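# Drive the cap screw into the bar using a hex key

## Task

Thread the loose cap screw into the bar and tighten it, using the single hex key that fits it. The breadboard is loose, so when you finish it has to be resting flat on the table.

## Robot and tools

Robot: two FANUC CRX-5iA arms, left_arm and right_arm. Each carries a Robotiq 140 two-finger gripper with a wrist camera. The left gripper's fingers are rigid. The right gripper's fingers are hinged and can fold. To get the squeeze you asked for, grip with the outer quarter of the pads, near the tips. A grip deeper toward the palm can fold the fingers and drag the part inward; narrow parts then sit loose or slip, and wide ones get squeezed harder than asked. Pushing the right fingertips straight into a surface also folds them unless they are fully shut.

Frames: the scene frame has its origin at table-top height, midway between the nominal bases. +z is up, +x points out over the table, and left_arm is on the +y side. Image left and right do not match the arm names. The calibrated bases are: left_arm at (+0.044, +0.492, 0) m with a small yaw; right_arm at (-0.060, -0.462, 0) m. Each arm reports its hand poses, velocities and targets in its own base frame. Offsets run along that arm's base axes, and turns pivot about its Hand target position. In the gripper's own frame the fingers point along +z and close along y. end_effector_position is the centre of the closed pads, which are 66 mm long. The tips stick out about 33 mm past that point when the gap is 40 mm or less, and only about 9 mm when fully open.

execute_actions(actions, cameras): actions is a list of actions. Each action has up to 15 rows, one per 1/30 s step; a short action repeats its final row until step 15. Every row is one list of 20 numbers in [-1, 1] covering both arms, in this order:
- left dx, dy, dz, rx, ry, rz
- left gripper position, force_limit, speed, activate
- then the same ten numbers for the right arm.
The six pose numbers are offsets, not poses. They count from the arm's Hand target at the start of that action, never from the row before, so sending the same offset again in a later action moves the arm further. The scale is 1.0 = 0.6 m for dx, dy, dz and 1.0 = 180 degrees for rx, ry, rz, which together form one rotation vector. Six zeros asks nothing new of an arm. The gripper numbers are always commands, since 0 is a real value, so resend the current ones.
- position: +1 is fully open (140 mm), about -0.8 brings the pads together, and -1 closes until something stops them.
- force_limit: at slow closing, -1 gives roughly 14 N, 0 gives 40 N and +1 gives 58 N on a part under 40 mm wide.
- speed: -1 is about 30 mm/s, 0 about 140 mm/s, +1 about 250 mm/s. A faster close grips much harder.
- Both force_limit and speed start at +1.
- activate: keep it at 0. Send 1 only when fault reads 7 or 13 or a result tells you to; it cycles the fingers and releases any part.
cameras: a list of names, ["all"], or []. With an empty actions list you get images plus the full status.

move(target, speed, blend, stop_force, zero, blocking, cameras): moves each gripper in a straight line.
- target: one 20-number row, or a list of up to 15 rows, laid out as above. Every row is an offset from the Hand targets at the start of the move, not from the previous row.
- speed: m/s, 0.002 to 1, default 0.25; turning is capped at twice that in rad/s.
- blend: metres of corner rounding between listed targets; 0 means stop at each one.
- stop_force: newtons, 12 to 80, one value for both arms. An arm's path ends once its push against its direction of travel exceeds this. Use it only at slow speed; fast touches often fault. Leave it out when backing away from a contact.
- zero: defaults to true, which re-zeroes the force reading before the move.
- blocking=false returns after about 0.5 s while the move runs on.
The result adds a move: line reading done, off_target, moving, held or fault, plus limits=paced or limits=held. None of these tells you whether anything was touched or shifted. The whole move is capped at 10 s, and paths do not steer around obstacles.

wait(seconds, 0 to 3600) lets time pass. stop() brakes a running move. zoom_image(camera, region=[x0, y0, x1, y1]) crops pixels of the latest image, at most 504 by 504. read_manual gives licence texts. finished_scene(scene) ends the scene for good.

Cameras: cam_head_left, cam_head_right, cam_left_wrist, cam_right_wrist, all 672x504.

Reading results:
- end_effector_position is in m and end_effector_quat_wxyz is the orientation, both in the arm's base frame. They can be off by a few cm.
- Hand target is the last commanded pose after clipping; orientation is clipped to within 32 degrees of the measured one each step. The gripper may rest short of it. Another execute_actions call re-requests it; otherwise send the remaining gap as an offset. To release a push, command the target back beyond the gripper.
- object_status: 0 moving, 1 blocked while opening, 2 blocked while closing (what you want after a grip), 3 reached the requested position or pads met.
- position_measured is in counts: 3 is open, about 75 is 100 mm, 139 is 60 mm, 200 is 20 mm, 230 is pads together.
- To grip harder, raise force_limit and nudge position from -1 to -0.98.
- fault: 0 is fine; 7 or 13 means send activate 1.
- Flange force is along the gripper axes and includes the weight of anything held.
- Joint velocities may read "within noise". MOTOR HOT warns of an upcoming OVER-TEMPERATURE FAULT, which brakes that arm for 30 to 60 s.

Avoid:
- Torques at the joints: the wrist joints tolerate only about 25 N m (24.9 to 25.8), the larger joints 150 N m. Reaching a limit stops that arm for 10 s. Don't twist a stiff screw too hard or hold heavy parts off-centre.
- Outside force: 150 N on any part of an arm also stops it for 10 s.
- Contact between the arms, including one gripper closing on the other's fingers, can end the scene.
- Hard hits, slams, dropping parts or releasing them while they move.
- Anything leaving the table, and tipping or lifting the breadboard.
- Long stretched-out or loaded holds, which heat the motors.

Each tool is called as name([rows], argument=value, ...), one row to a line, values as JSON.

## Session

execute_actions(actions=[])

Scene clock: 0.00 s.
left_arm: end_effector_position=(+0.5642, -0.2555, +0.1917) position_measured=3 object_status=3 fault=0 end_effector_quat_wxyz=(+0.292, +0.715, -0.377, +0.511) | right_arm: end_effector_position=(+0.4952, +0.1899, +0.1267) position_measured=3 object_status=3 fault=0 end_effector_quat_wxyz=(+0.062, +0.766, -0.635, +0.079)
Joint positions: left_arm=[-0.034 0.102 -0.885 1.912 -0.985 -0.96] | right_arm=[0.732 0.279 -0.016 0.177 -1.38 -0.588]
Joint velocities: within noise
Flange force (N): no reading
Hand target: left_arm +0.5642, -0.2555, +0.1917; +0.292, +0.715, -0.377, +0.511 | right_arm +0.4952, +0.1899, +0.1267; +0.062, +0.766, -0.635, +0.079
Tool commands: left_gripper/position=+1.0 left_gripper/force_limit=+1.0 left_gripper/speed=+1.0 left_gripper/activate=+0.0 right_gripper/position=+1.0 right_gripper/force_limit=+1.0 right_gripper/speed=+1.0 right_gripper/activate=+0.0

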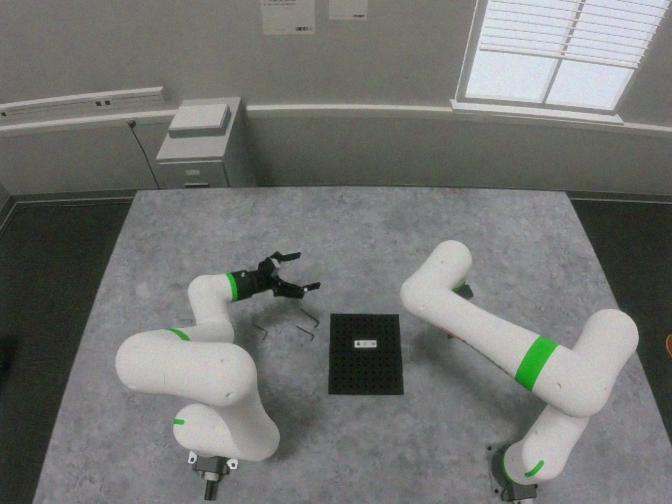

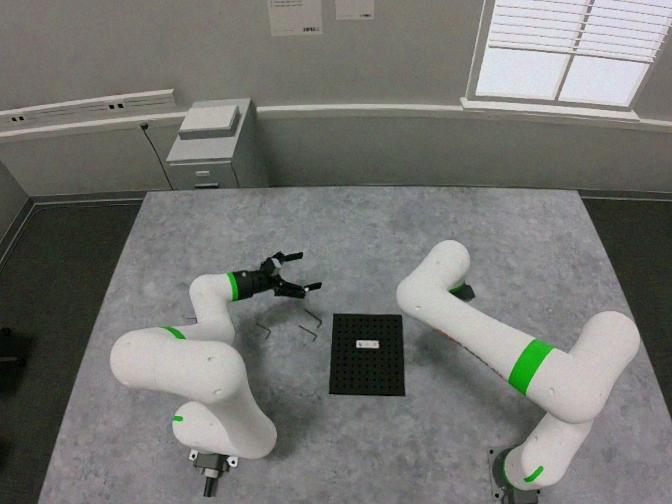

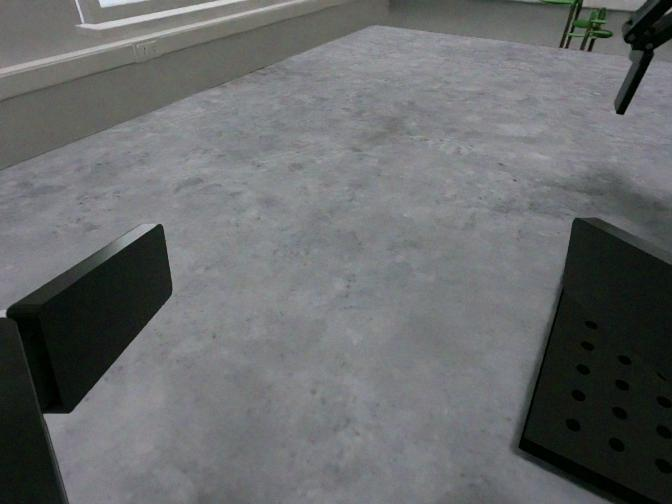

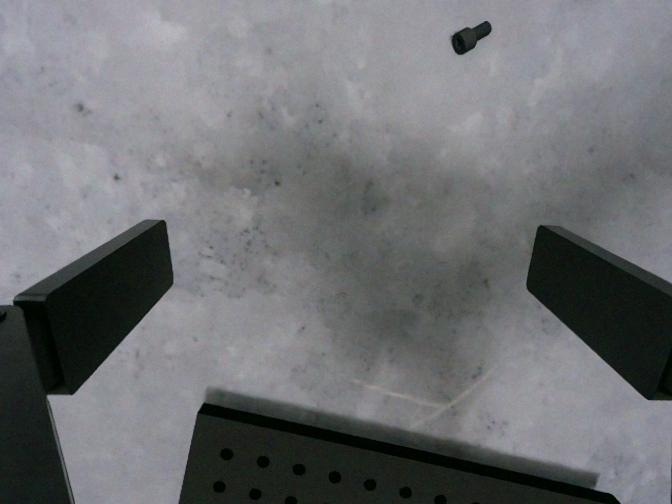

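zoom_image(camera="cam_right_wrist", region=[410, 0, 530, 90])

zoom_image(camera="cam_head_left", region=[310, 300, 430, 400])

zoom_image(camera="cam_head_left", region=[160, 270, 340, 400])

Scaled by 4.200 from the camera's image (finer frame: 960x720).

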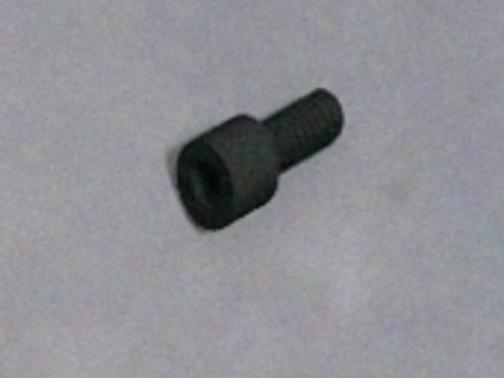

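Scaled by 4.200 from the camera's image (finer frame: 960x720).

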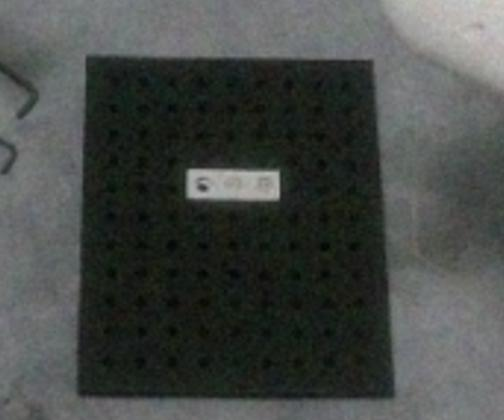

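Scaled by 2.800 from the camera's image (finer frame: 960x720).

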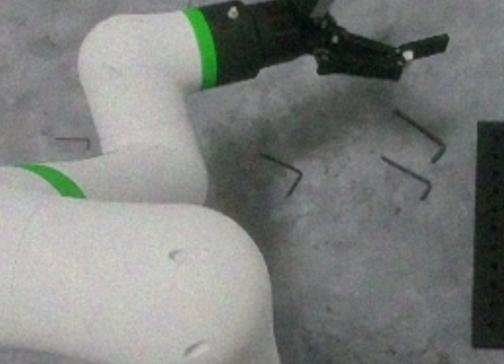

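zoom_image(camera="cam_head_left", region=[285, 295, 335, 350])

zoom_image(camera="cam_head_right", region=[240, 295, 340, 350])

Scaled by 9.164 from the camera's image (finer frame: 960x720).

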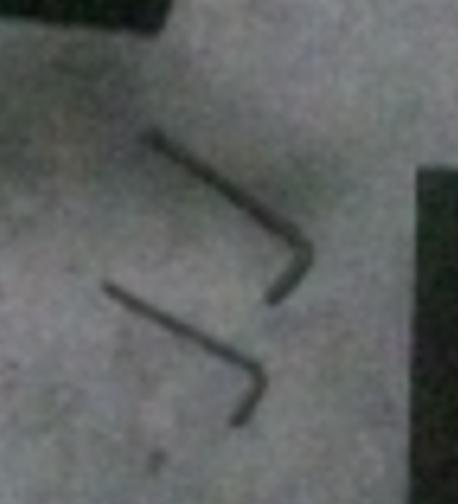

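Scaled by 5.040 from the camera's image (finer frame: 960x720).

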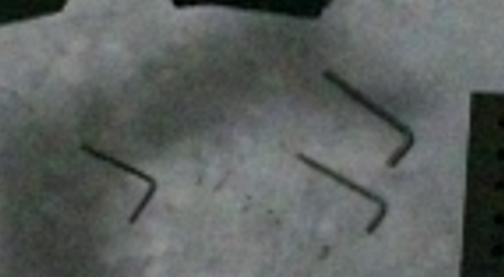

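move(target=[-0.2237, -0.0242, 0.0472, 0.2900, 0.2802, 0.1109, -0.3, -0.3, 0, 0, -0.068, -0.2007, -0.011, 0.0328, 0.1068, 0.674, -0.3, -0.3, 0, 0], speed=0.25, cameras=["all"])

Scene clock: 132.50 s.
left_arm: end_effector_position=(+0.4300, -0.2700, +0.2200) position_measured=167 object_status=3 fault=0 end_effector_quat_wxyz=(+0.000, +0.960, -0.280, +0.000) | right_arm: end_effector_position=(+0.4544, +0.0694, +0.1201) position_measured=167 object_status=3 fault=0 end_effector_quat_wxyz=(+0.017, +0.930, +0.366, -0.041)
Joint positions: left_arm=[-0.302 0.15 0.118 0 -1.54 1.306] | right_arm=[0.459 0.132 -0.15 0.027 -1.373 1.855]
Flange force (N): left_arm=[4.3 2.0 5.1] | right_arm=[4.4 3.2 0.2]
Hand target: left_arm +0.4300, -0.2700, +0.2200; +0.000, +0.960, -0.280, -0.001 | right_arm +0.4544, +0.0694, +0.1201; +0.017, +0.930, +0.366, -0.041
Off the commanded pose: left_arm 0.000 m, 0 deg | right_arm 0.000 m, 0 deg.
move: done

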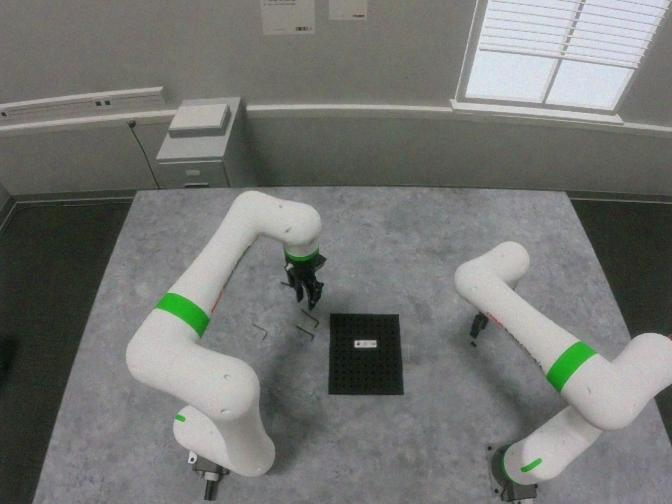

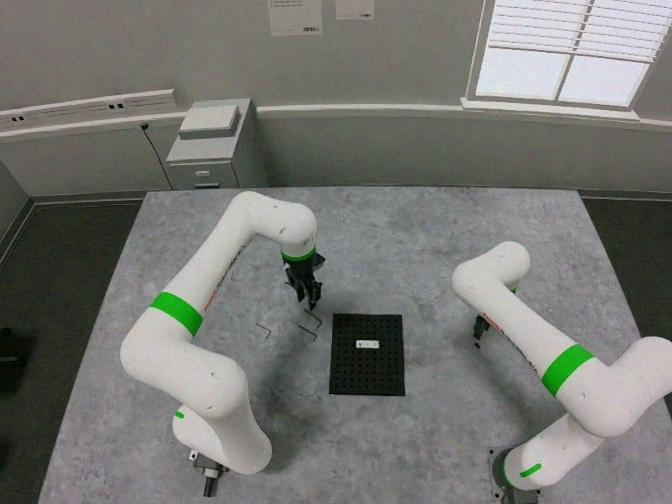

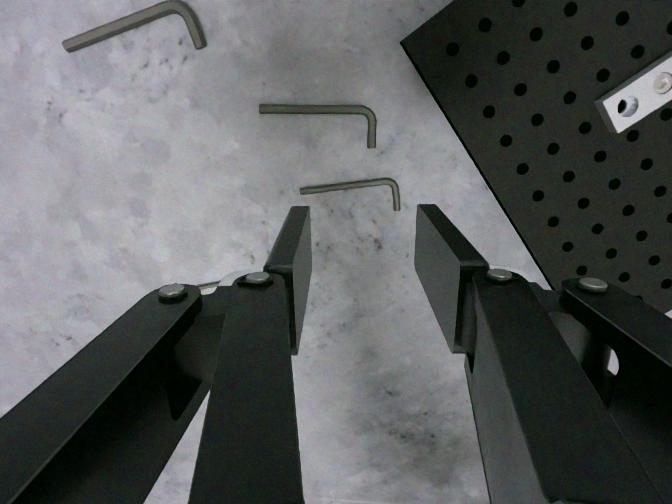

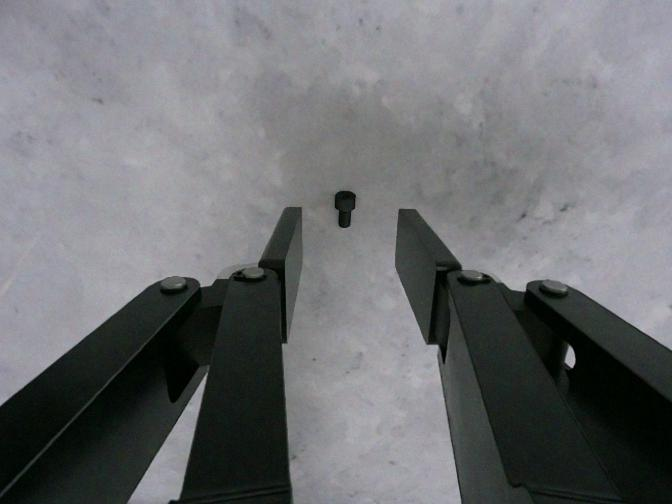

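zoom_image(camera="cam_left_wrist", region=[240, 90, 410, 220])

zoom_image(camera="cam_left_wrist", region=[50, 0, 220, 110])

zoom_image(camera="cam_right_wrist", region=[310, 170, 380, 240])

zoom_image(camera="cam_left_wrist", region=[580, 50, 672, 140])

Scaled by 2.965 from the camera's image (finer frame: 960x720).

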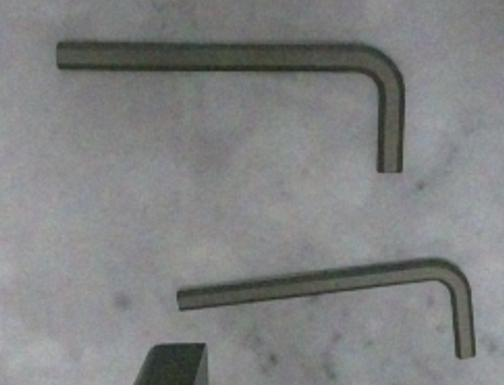

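Scaled by 2.965 from the camera's image (finer frame: 960x720).

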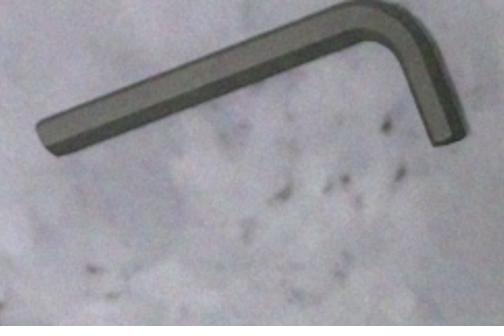

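Scaled by 7.200 from the camera's image (finer frame: 960x720).

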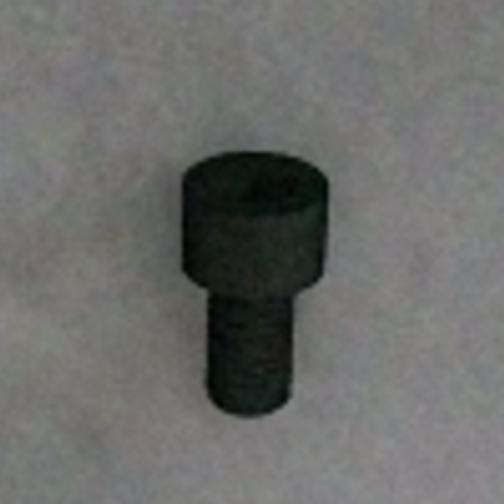

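Scaled by 5.478 from the camera's image (finer frame: 960x720).

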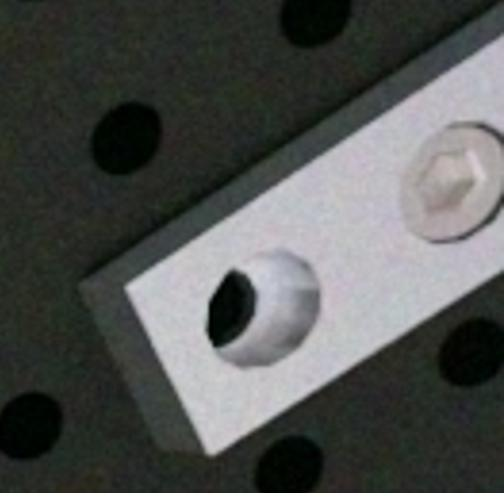

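move(target=[0.0255, -0.0498, -0.2, 0, 0, 0, -0.3, -0.3, 0, 0, 0.0023, 0.0033, -0.075, 0, 0, 0, -0.3, -0.3, 0, 0], speed=0.12, cameras=["cam_left_wrist", "cam_right_wrist"])

zoom_image(camera="cam_left_wrist", region=[180, 120, 440, 320])

zoom_image(camera="cam_right_wrist", region=[290, 170, 410, 270])

Scene clock: 199.97 s.
left_arm: end_effector_position=(+0.4453, -0.2999, +0.1000) position_measured=167 object_status=3 fault=0 end_effector_quat_wxyz=(+0.000, +0.960, -0.280, +0.000) | right_arm: end_effector_position=(+0.4558, +0.0714, +0.0751) position_measured=167 object_status=3 fault=0 end_effector_quat_wxyz=(+0.017, +0.930, +0.366, -0.041)
Joint positions: left_arm=[-0.348 0.27 -0.021 0 -1.28 1.352] | right_arm=[0.462 0.172 -0.215 0.027 -1.268 1.85]
Flange force (N): left_arm=[5.3 1.8 5.6] | right_arm=[3.8 3.3 1.3]
Hand target: left_arm +0.4453, -0.2999, +0.1000; +0.000, +0.960, -0.280, -0.001 | right_arm +0.4558, +0.0714, +0.0751; +0.017, +0.930, +0.366, -0.041
Off the commanded pose: left_arm 0.000 m, 0 deg | right_arm 0.000 m, 0 deg.
move: done

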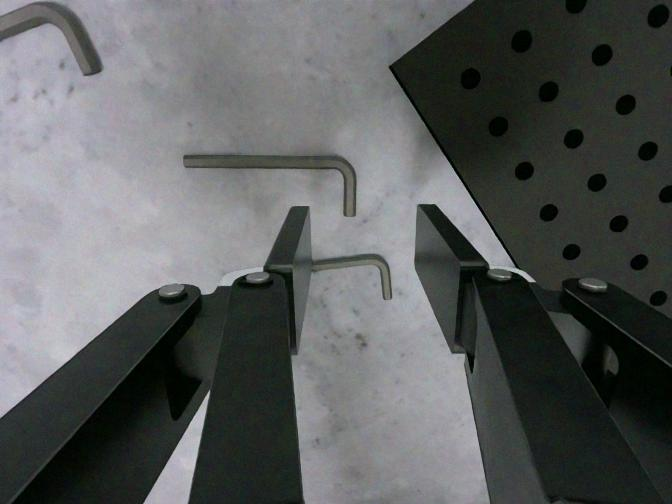

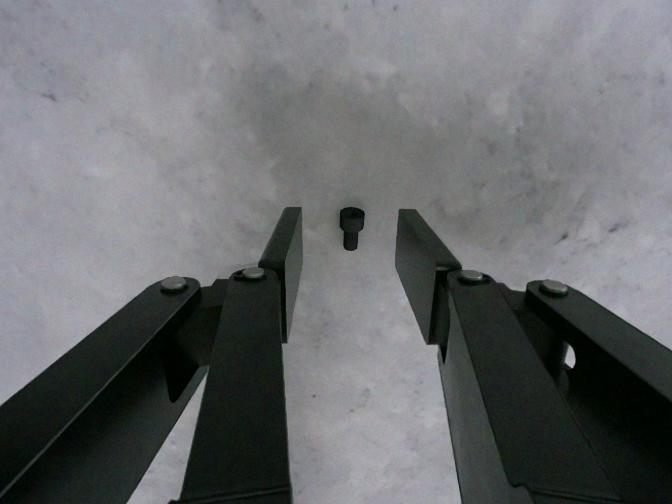

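Scaled by 1.938 from the camera's image (finer frame: 960x720).

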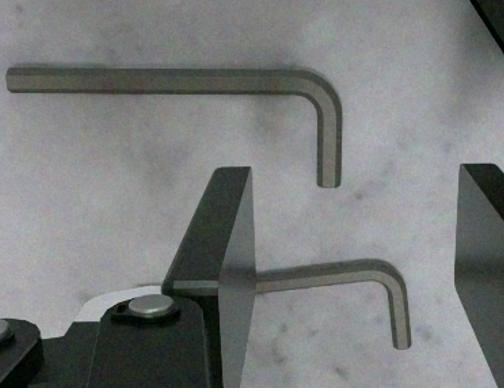

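Scaled by 4.200 from the camera's image (finer frame: 960x720).

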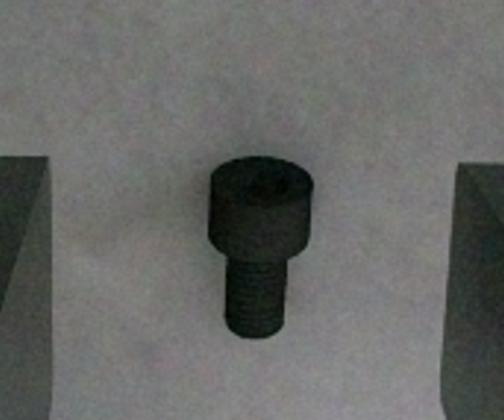

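move(target=[0.007, 0.0038, -0.0667, 0, 0, 0, -0.3, -0.3, 0, 0, 0.011, 0.006, -0.0335, 0, 0, 0, -0.3, -0.3, 0, 0], speed=0.06, cameras=["cam_left_wrist", "cam_right_wrist"])

zoom_image(camera="cam_left_wrist", region=[180, 120, 440, 320])

zoom_image(camera="cam_right_wrist", region=[290, 170, 410, 270])

Scene clock: 216.20 s.
left_arm: end_effector_position=(+0.4495, -0.2976, +0.0600) position_measured=167 object_status=3 fault=0 end_effector_quat_wxyz=(+0.000, +0.960, -0.280, -0.001) | right_arm: end_effector_position=(+0.4624, +0.0750, +0.0550) position_measured=167 object_status=3 fault=0 end_effector_quat_wxyz=(+0.017, +0.930, +0.366, -0.041)
Joint positions: left_arm=[-0.342 0.308 -0.071 0 -1.193 1.346] | right_arm=[0.462 0.208 -0.222 0.027 -1.225 1.848]
Flange force (N): left_arm=[5.9 1.6 6.8] | right_arm=[3.5 3.9 0.7]
Hand target: left_arm +0.4495, -0.2976, +0.0600; +0.000, +0.960, -0.280, -0.001 | right_arm +0.4624, +0.0750, +0.0550; +0.017, +0.930, +0.366, -0.041
Off the commanded pose: left_arm 0.000 m, 0 deg | right_arm 0.000 m, 0 deg.
move: done

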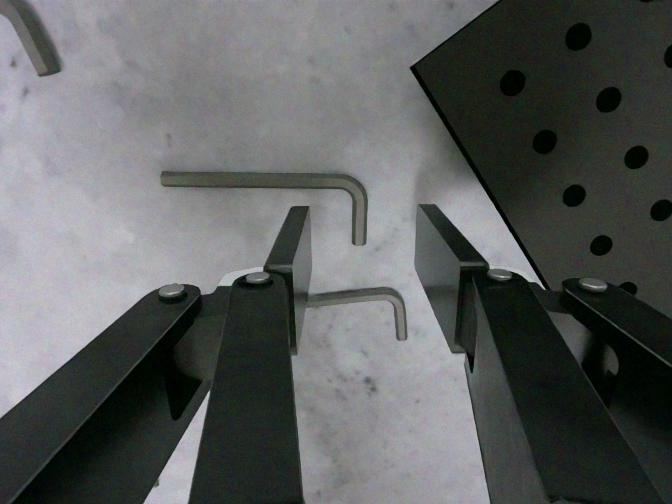

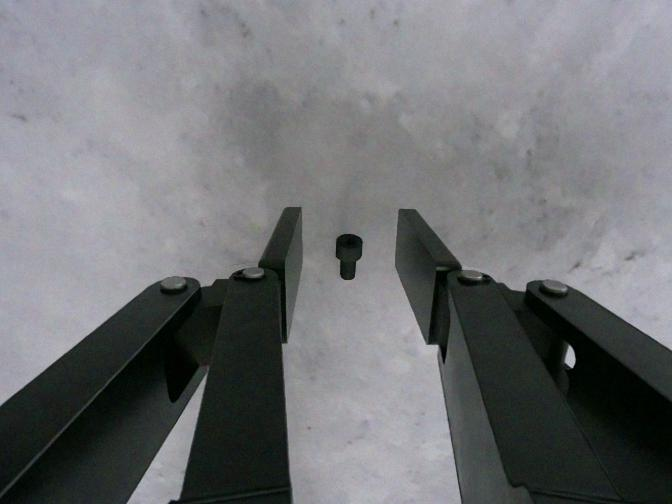

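Scaled by 1.938 from the camera's image (finer frame: 960x720).

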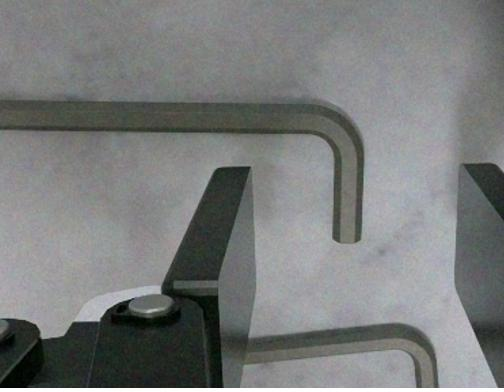

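Scaled by 4.200 from the camera's image (finer frame: 960x720).

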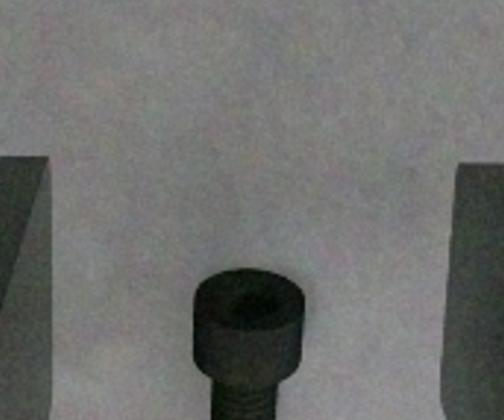

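execute_actions(actions=[])

Scene clock: 238.27 s.
left_arm: end_effector_position=(+0.4495, -0.2976, +0.0600) position_measured=167 object_status=3 fault=0 end_effector_quat_wxyz=(+0.000, +0.960, -0.280, -0.001) | right_arm: end_effector_position=(+0.4624, +0.0750, +0.0550) position_measured=167 object_status=3 fault=0 end_effector_quat_wxyz=(+0.017, +0.930, +0.366, -0.041)
Joint positions: left_arm=[-0.342 0.308 -0.072 0 -1.193 1.346] | right_arm=[0.462 0.208 -0.222 0.027 -1.225 1.848]
Joint velocities: within noise
Flange force (N): left_arm=[5.0 1.7 6.0] | right_arm=[5.2 4.3 1.9]
Hand target: left_arm +0.4495, -0.2976, +0.0600; +0.000, +0.960, -0.280, -0.001 | right_arm +0.4624, +0.0750, +0.0550; +0.017, +0.930, +0.366, -0.041
Tool commands: left_gripper/position=-0.3 left_gripper/force_limit=-0.3 left_gripper/speed=+0.0 left_gripper/activate=+0.0 right_gripper/position=-0.3 right_gripper/force_limit=-0.3 right_gripper/speed=+0.0 right_gripper/activate=+0.0
Off the commanded pose: left_arm 0.000 m, 0 deg | right_arm 0.000 m, 0 deg.

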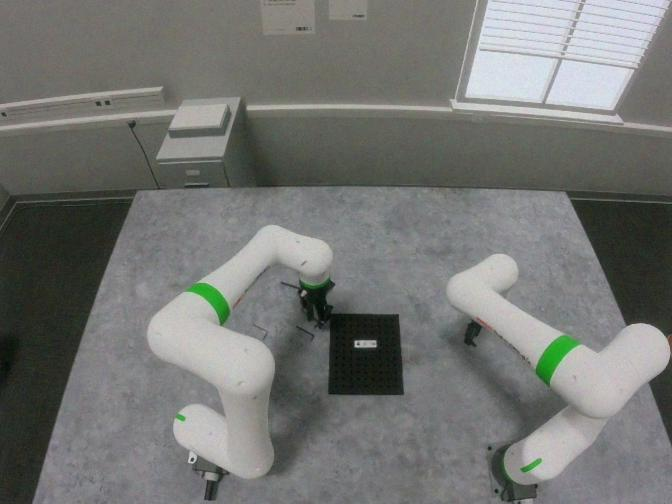

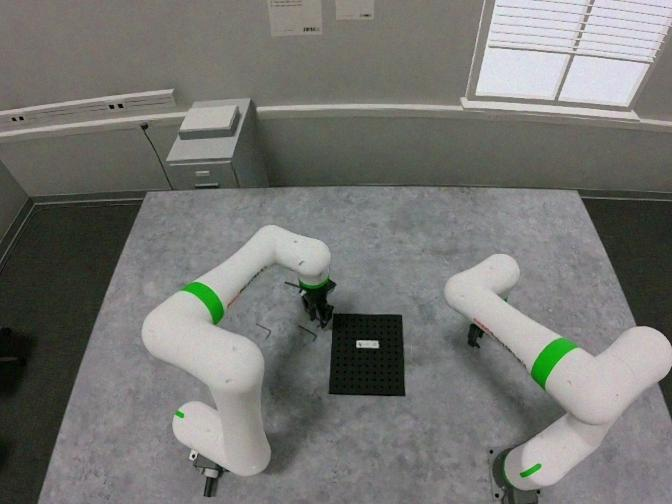

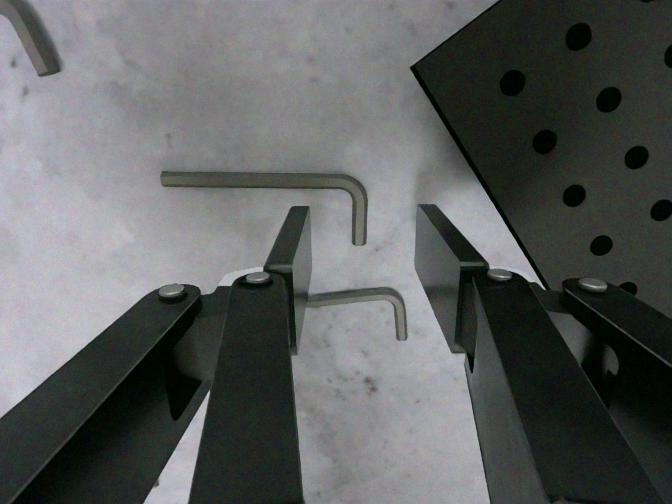

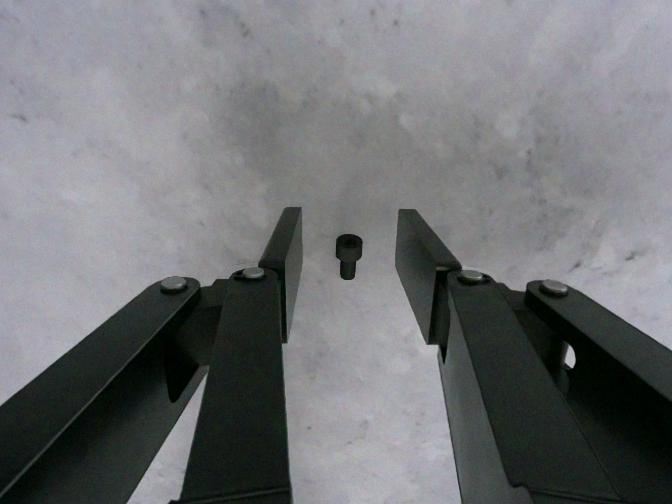

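move(target=[0.00125,0.00197,-0.0292,0,0,0,-0.3,-0.3,0,0, 0,0,-0.0108,0,0,0,-0.3,-0.3,0,0], speed=0.02, stop_force=12, cameras=["cam_left_wrist","cam_right_wrist"])

Scene clock: 243.47 s.
left_arm: end_effector_position=(+0.4503, -0.2964, +0.0425) position_measured=167 object_status=3 fault=0 end_effector_quat_wxyz=(+0.000, +0.960, -0.280, -0.001) | right_arm: end_effector_position=(+0.4624, +0.0750, +0.0485) position_measured=167 object_status=3 fault=0 end_effector_quat_wxyz=(+0.017, +0.930, +0.366, -0.041)
Joint positions: left_arm=[-0.339 0.324 -0.094 0 -1.154 1.343] | right_arm=[0.462 0.215 -0.23 0.028 -1.21 1.847]
Flange force (N): left_arm=[4.6 1.6 6.5] | right_arm=[4.1 3.9 1.6]
Hand target: left_arm +0.4503, -0.2964, +0.0425; +0.000, +0.960, -0.280, -0.001 | right_arm +0.4624, +0.0750, +0.0485; +0.017, +0.930, +0.366, -0.041
Off the commanded pose: left_arm 0.000 m, 0 deg | right_arm 0.000 m, 0 deg.
move: done

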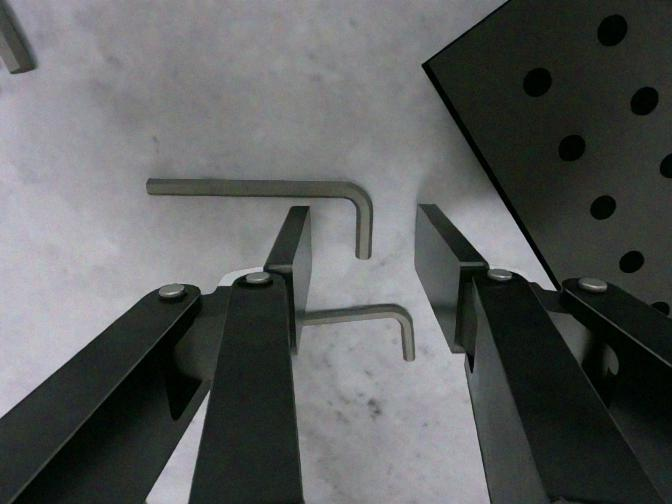

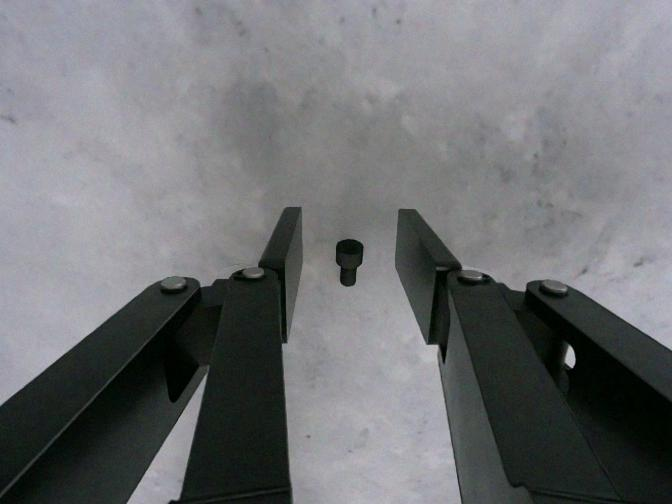

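move(target=[0,0,0,0,0,0,-1,-0.3,-1,0, 0,0,0,0,0,0,-1,-0.1,-1,0])

wait(seconds=0.5, cameras=["cam_left_wrist","cam_right_wrist"])

Scene clock: 247.23 s.
left_arm: end_effector_position=(+0.4503, -0.2964, +0.0425) position_measured=231 object_status=0 fault=0 end_effector_quat_wxyz=(+0.000, +0.960, -0.280, -0.001) | right_arm: end_effector_position=(+0.4624, +0.0750, +0.0485) position_measured=231 object_status=0 fault=0 end_effector_quat_wxyz=(+0.017, +0.930, +0.366, -0.041)
Joint positions: left_arm=[-0.339 0.324 -0.094 0 -1.154 1.343] | right_arm=[0.462 0.215 -0.23 0.028 -1.21 1.847]
Flange force (N): left_arm=[5.0 1.7 6.5] | right_arm=[4.7 4.3 1.1]
Hand target: left_arm +0.4503, -0.2964, +0.0425; +0.000, +0.960, -0.280, -0.001 | right_arm +0.4624, +0.0750, +0.0485; +0.017, +0.930, +0.366, -0.041
Off the commanded pose: left_arm 0.000 m, 0 deg | right_arm 0.000 m, 0 deg.
move: done

Scene clock: 247.73 s.
left_arm: end_effector_position=(+0.4503, -0.2964, +0.0425) position_measured=231 object_status=3 fault=0 end_effector_quat_wxyz=(+0.000, +0.960, -0.280, -0.001) | right_arm: end_effector_position=(+0.4624, +0.0750, +0.0485) position_measured=231 object_status=3 fault=0 end_effector_quat_wxyz=(+0.017, +0.930, +0.366, -0.041)
Joint positions: left_arm=[-0.339 0.324 -0.094 0 -1.154 1.343] | right_arm=[0.462 0.215 -0.23 0.028 -1.21 1.847]
Flange force (N): left_arm=[4.9 1.6 6.3] | right_arm=[4.9 4.7 1.7]
Hand target: left_arm +0.4503, -0.2964, +0.0425; +0.000, +0.960, -0.280, -0.001 | right_arm +0.4624, +0.0750, +0.0485; +0.017, +0.930, +0.366, -0.041
Tool commands: left_gripper/position=-1.0 left_gripper/force_limit=-0.3 left_gripper/speed=-1.0 left_gripper/activate=+0.0 right_gripper/position=-1.0 right_gripper/force_limit=-0.1 right_gripper/speed=-1.0 right_gripper/activate=+0.0
Off the commanded pose: left_arm 0.000 m, 0 deg | right_arm 0.000 m, 0 deg.
wait: 0.50 s; at rest by 0.17 s

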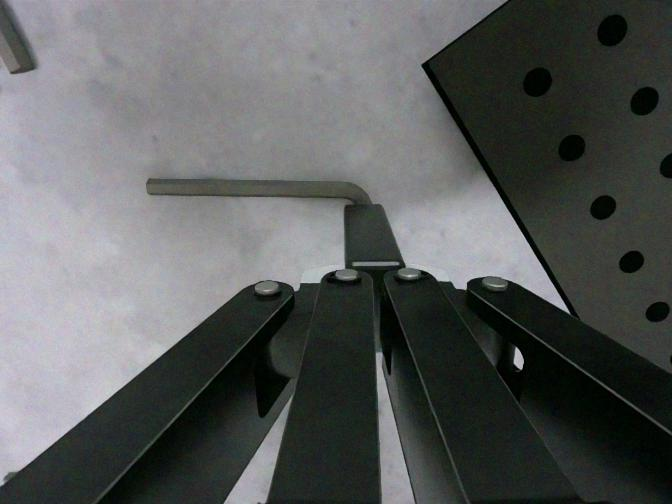

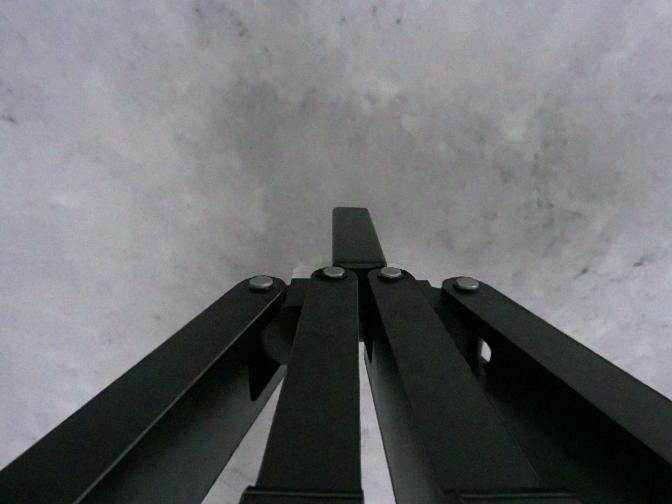

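move(target=[0,0,0,0,0,0,-0.3,-0.3,0,0, 0,0,0,0,0,0,-0.3,-0.3,0,0], cameras=["cam_left_wrist","cam_right_wrist"])

Scene clock: 260.43 s.
left_arm: end_effector_position=(+0.4503, -0.2964, +0.0425) position_measured=167 object_status=0 fault=0 end_effector_quat_wxyz=(+0.000, +0.960, -0.280, -0.001) | right_arm: end_effector_position=(+0.4624, +0.0750, +0.0485) position_measured=167 object_status=0 fault=0 end_effector_quat_wxyz=(+0.017, +0.930, +0.366, -0.041)
Joint positions: left_arm=[-0.339 0.324 -0.094 0 -1.154 1.343] | right_arm=[0.462 0.215 -0.23 0.028 -1.21 1.847]
Flange force (N): left_arm=[4.7 1.6 6.4] | right_arm=[4.3 5.0 0.9]
Hand target: left_arm +0.4503, -0.2964, +0.0425; +0.000, +0.960, -0.280, -0.001 | right_arm +0.4624, +0.0750, +0.0485; +0.017, +0.930, +0.366, -0.041
Off the commanded pose: left_arm 0.000 m, 0 deg | right_arm 0.000 m, 0 deg.
move: done

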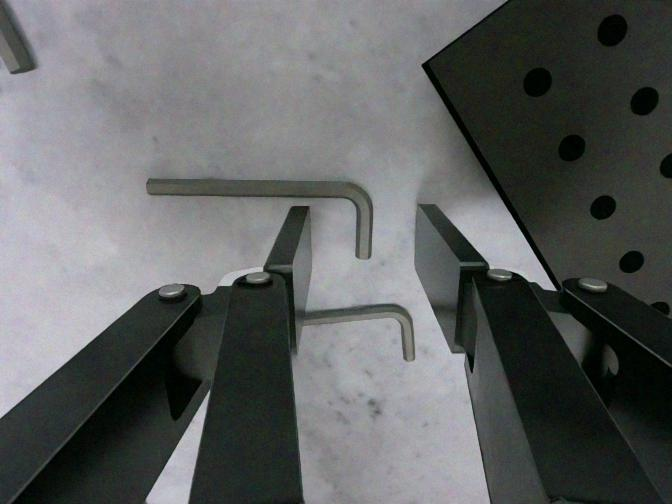

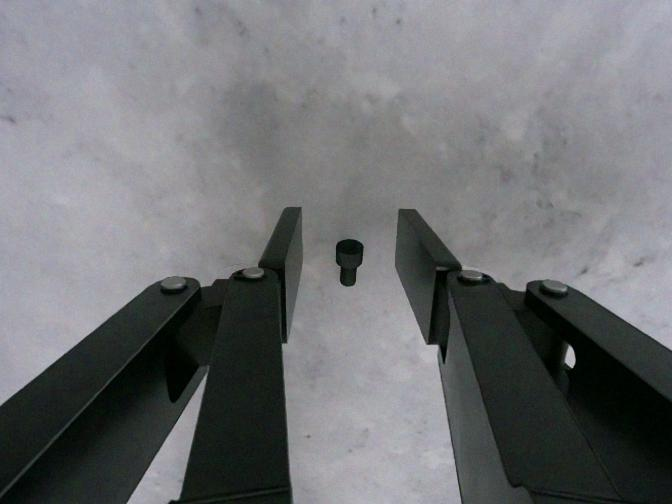

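move(target=[0,0,-0.0167,0,0,0,-0.3,-0.3,0,0, 0,0,-0.00667,0,0,0,-0.3,-0.3,0,0], speed=0.005, stop_force=12, cameras=["cam_left_wrist","cam_right_wrist"])

Scene clock: 283.73 s.
left_arm: end_effector_position=(+0.4503, -0.2965, +0.0340) position_measured=167 object_status=3 fault=0 end_effector_quat_wxyz=(+0.000, +0.960, -0.280, +0.000) | right_arm: end_effector_position=(+0.4624, +0.0750, +0.0445) position_measured=167 object_status=3 fault=0 end_effector_quat_wxyz=(+0.017, +0.930, +0.366, -0.041)
Joint positions: left_arm=[-0.339 0.333 -0.104 0 -1.135 1.343] | right_arm=[0.462 0.219 -0.235 0.028 -1.2 1.847]
Flange force (N): left_arm=[-0.9 -1.2 -12.9] | right_arm=[4.4 4.1 1.4]
Hand target: left_arm +0.4503, -0.2965, +0.0339; +0.000, +0.960, -0.280, +0.000 (not the last commanded pose) | right_arm +0.4624, +0.0750, +0.0445; +0.017, +0.930, +0.366, -0.041
Off the commanded pose: left_arm 0.001 m, 0 deg | right_arm 0.000 m, 0 deg.
move: contact (left_arm)

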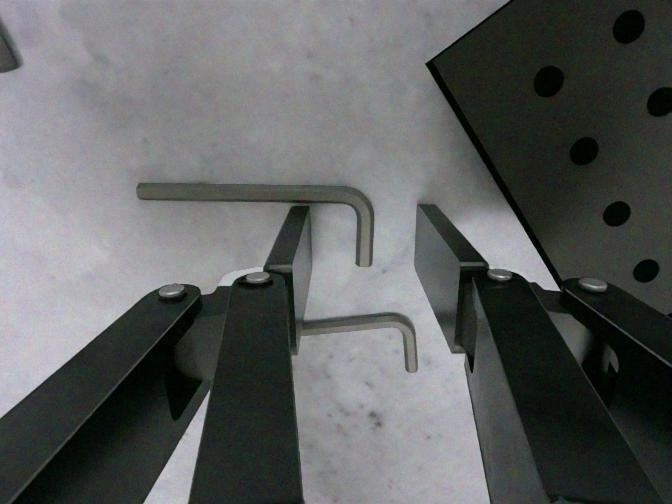

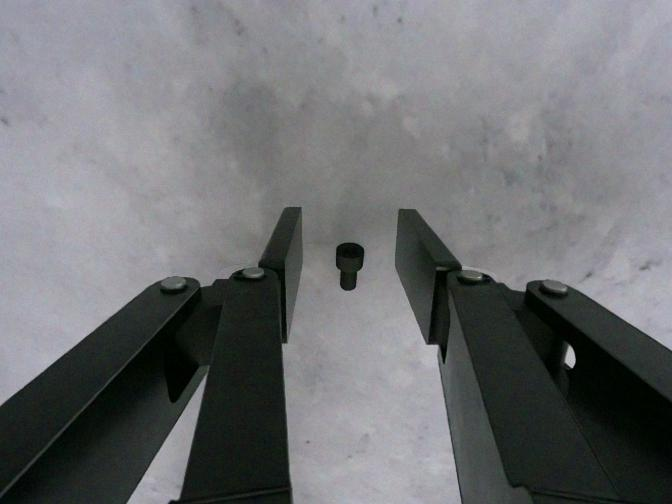

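zoom_image(camera="cam_right_wrist", region=[290, 200, 410, 300])

move(target=[0,0,0.0028,0,0,0,-0.3,-0.3,0,0, 0,0,-0.0083,0,0,0,-0.3,-0.3,0,0], speed=0.005, stop_force=12, cameras=["cam_left_wrist","cam_right_wrist"])

Scaled by 4.200 from the camera's image (finer frame: 960x720).

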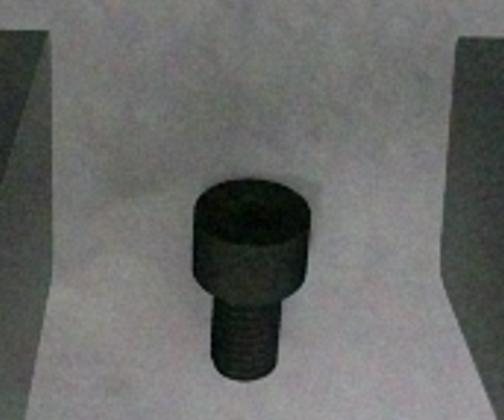

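Scene clock: 289.37 s.
left_arm: end_effector_position=(+0.4502, -0.2964, +0.0342) position_measured=167 object_status=3 fault=0 end_effector_quat_wxyz=(+0.000, +0.960, -0.280, -0.001) | right_arm: end_effector_position=(+0.4624, +0.0750, +0.0395) position_measured=167 object_status=3 fault=0 end_effector_quat_wxyz=(+0.017, +0.930, +0.366, -0.041)
Joint positions: left_arm=[-0.339 0.333 -0.104 0 -1.136 1.343] | right_arm=[0.462 0.225 -0.241 0.028 -1.189 1.847]
Flange force (N): left_arm=[3.0 0.2 2.5] | right_arm=[4.6 4.0 1.5]
Hand target: left_arm +0.4502, -0.2964, +0.0342; +0.000, +0.960, -0.280, -0.001 (not the last commanded pose) | right_arm +0.4624, +0.0750, +0.0395; +0.017, +0.930, +0.366, -0.041
Off the commanded pose: left_arm 0.001 m, 0 deg | right_arm 0.000 m, 0 deg.
move: contact (left_arm)

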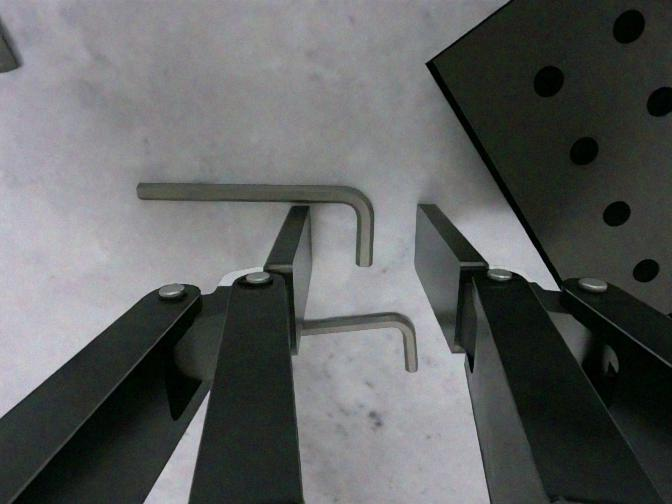

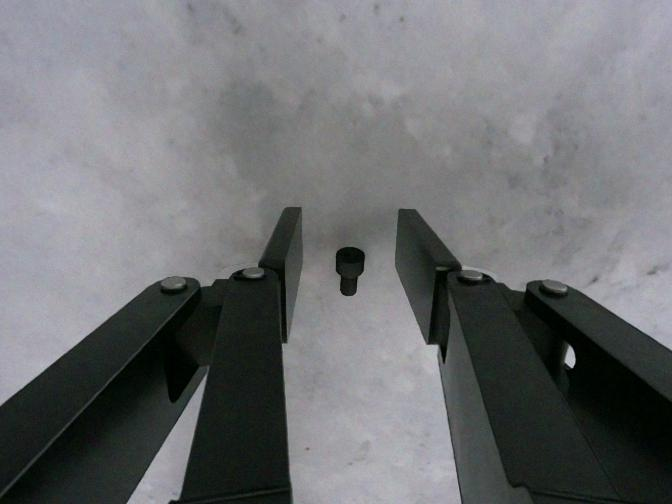

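zoom_image(camera="cam_right_wrist", region=[290, 200, 410, 300])

move(target=[0,0,0.001,0,0,0,-0.3,-0.3,0,0, 0,0,0,0,0,0,-0.3,-0.3,0,0], speed=0.01)

move(target=[0,0,0,0,0,0,-1,-0.3,-1,0, 0,0,0,0,0,0,-0.3,-0.3,0,0])

wait(seconds=0.5, cameras=["cam_left_wrist"])

Scaled by 4.200 from the camera's image (finer frame: 960x720).

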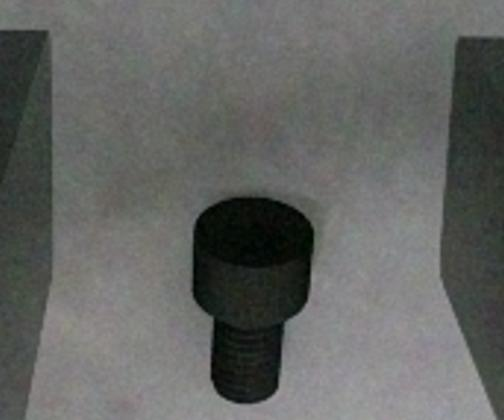

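Scene clock: 308.90 s.
left_arm: end_effector_position=(+0.4502, -0.2964, +0.0348) position_measured=167 object_status=3 fault=0 end_effector_quat_wxyz=(+0.000, +0.960, -0.280, -0.001) | right_arm: end_effector_position=(+0.4624, +0.0750, +0.0395) position_measured=167 object_status=3 fault=0 end_effector_quat_wxyz=(+0.017, +0.930, +0.366, -0.041)
Joint positions: left_arm=[-0.339 0.332 -0.103 0 -1.137 1.343] | right_arm=[0.462 0.225 -0.241 0.028 -1.189 1.847]
Flange force (N): left_arm=[4.9 1.7 6.3] | right_arm=[3.5 3.4 1.9]
Hand target: left_arm +0.4502, -0.2964, +0.0348; +0.000, +0.960, -0.280, -0.001 | right_arm +0.4624, +0.0750, +0.0395; +0.017, +0.930, +0.366, -0.041
Off the commanded pose: left_arm 0.000 m, 0 deg | right_arm 0.000 m, 0 deg.
move: done

Scene clock: 310.27 s.
left_arm: end_effector_position=(+0.4502, -0.2964, +0.0349) position_measured=221 object_status=2 fault=0 end_effector_quat_wxyz=(+0.000, +0.960, -0.280, -0.001) | right_arm: end_effector_position=(+0.4624, +0.0750, +0.0395) position_measured=167 object_status=3 fault=0 end_effector_quat_wxyz=(+0.017, +0.930, +0.366, -0.041)
Joint positions: left_arm=[-0.339 0.332 -0.103 0 -1.137 1.343] | right_arm=[0.462 0.225 -0.241 0.028 -1.189 1.847]
Flange force (N): left_arm=[3.4 10.4 -9.2] | right_arm=[4.9 3.9 1.2]
Hand target: left_arm +0.4502, -0.2964, +0.0348; +0.000, +0.960, -0.280, -0.001 | right_arm +0.4624, +0.0750, +0.0395; +0.017, +0.930, +0.366, -0.041
Off the commanded pose: left_arm 0.000 m, 0 deg | right_arm 0.000 m, 0 deg.
move: done

Scene clock: 310.77 s.
left_arm: end_effector_position=(+0.4502, -0.2964, +0.0349) position_measured=221 object_status=2 fault=0 end_effector_quat_wxyz=(+0.000, +0.960, -0.280, -0.001) | right_arm: end_effector_position=(+0.4624, +0.0750, +0.0395) position_measured=167 object_status=3 fault=0 end_effector_quat_wxyz=(+0.017, +0.930, +0.366, -0.041)
Joint positions: left_arm=[-0.339 0.332 -0.103 0 -1.137 1.343] | right_arm=[0.462 0.225 -0.241 0.028 -1.189 1.847]
Flange force (N): left_arm=[3.3 10.6 -9.1] | right_arm=[3.7 4.7 1.5]
Hand target: left_arm +0.4502, -0.2964, +0.0348; +0.000, +0.960, -0.280, -0.001 | right_arm +0.4624, +0.0750, +0.0395; +0.017, +0.930, +0.366, -0.041
Tool commands: left_gripper/position=-1.0 left_gripper/force_limit=-0.3 left_gripper/speed=-1.0 left_gripper/activate=+0.0 right_gripper/position=-0.3 right_gripper/force_limit=-0.3 right_gripper/speed=+0.0 right_gripper/activate=+0.0
Off the commanded pose: left_arm 0.000 m, 0 deg | right_arm 0.000 m, 0 deg.
wait: 0.50 s; at rest by 0.17 s

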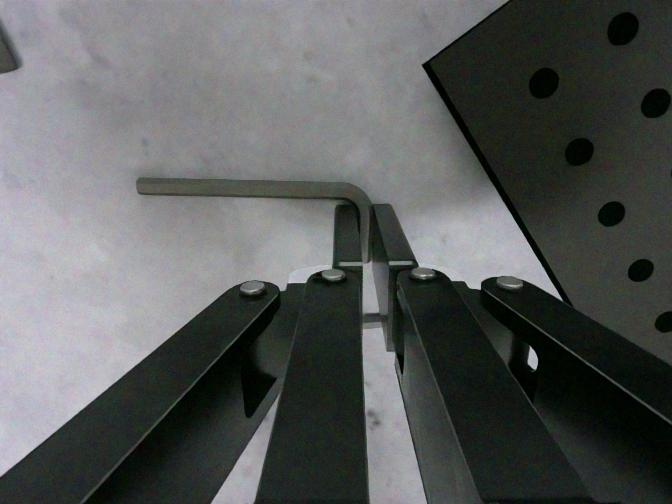

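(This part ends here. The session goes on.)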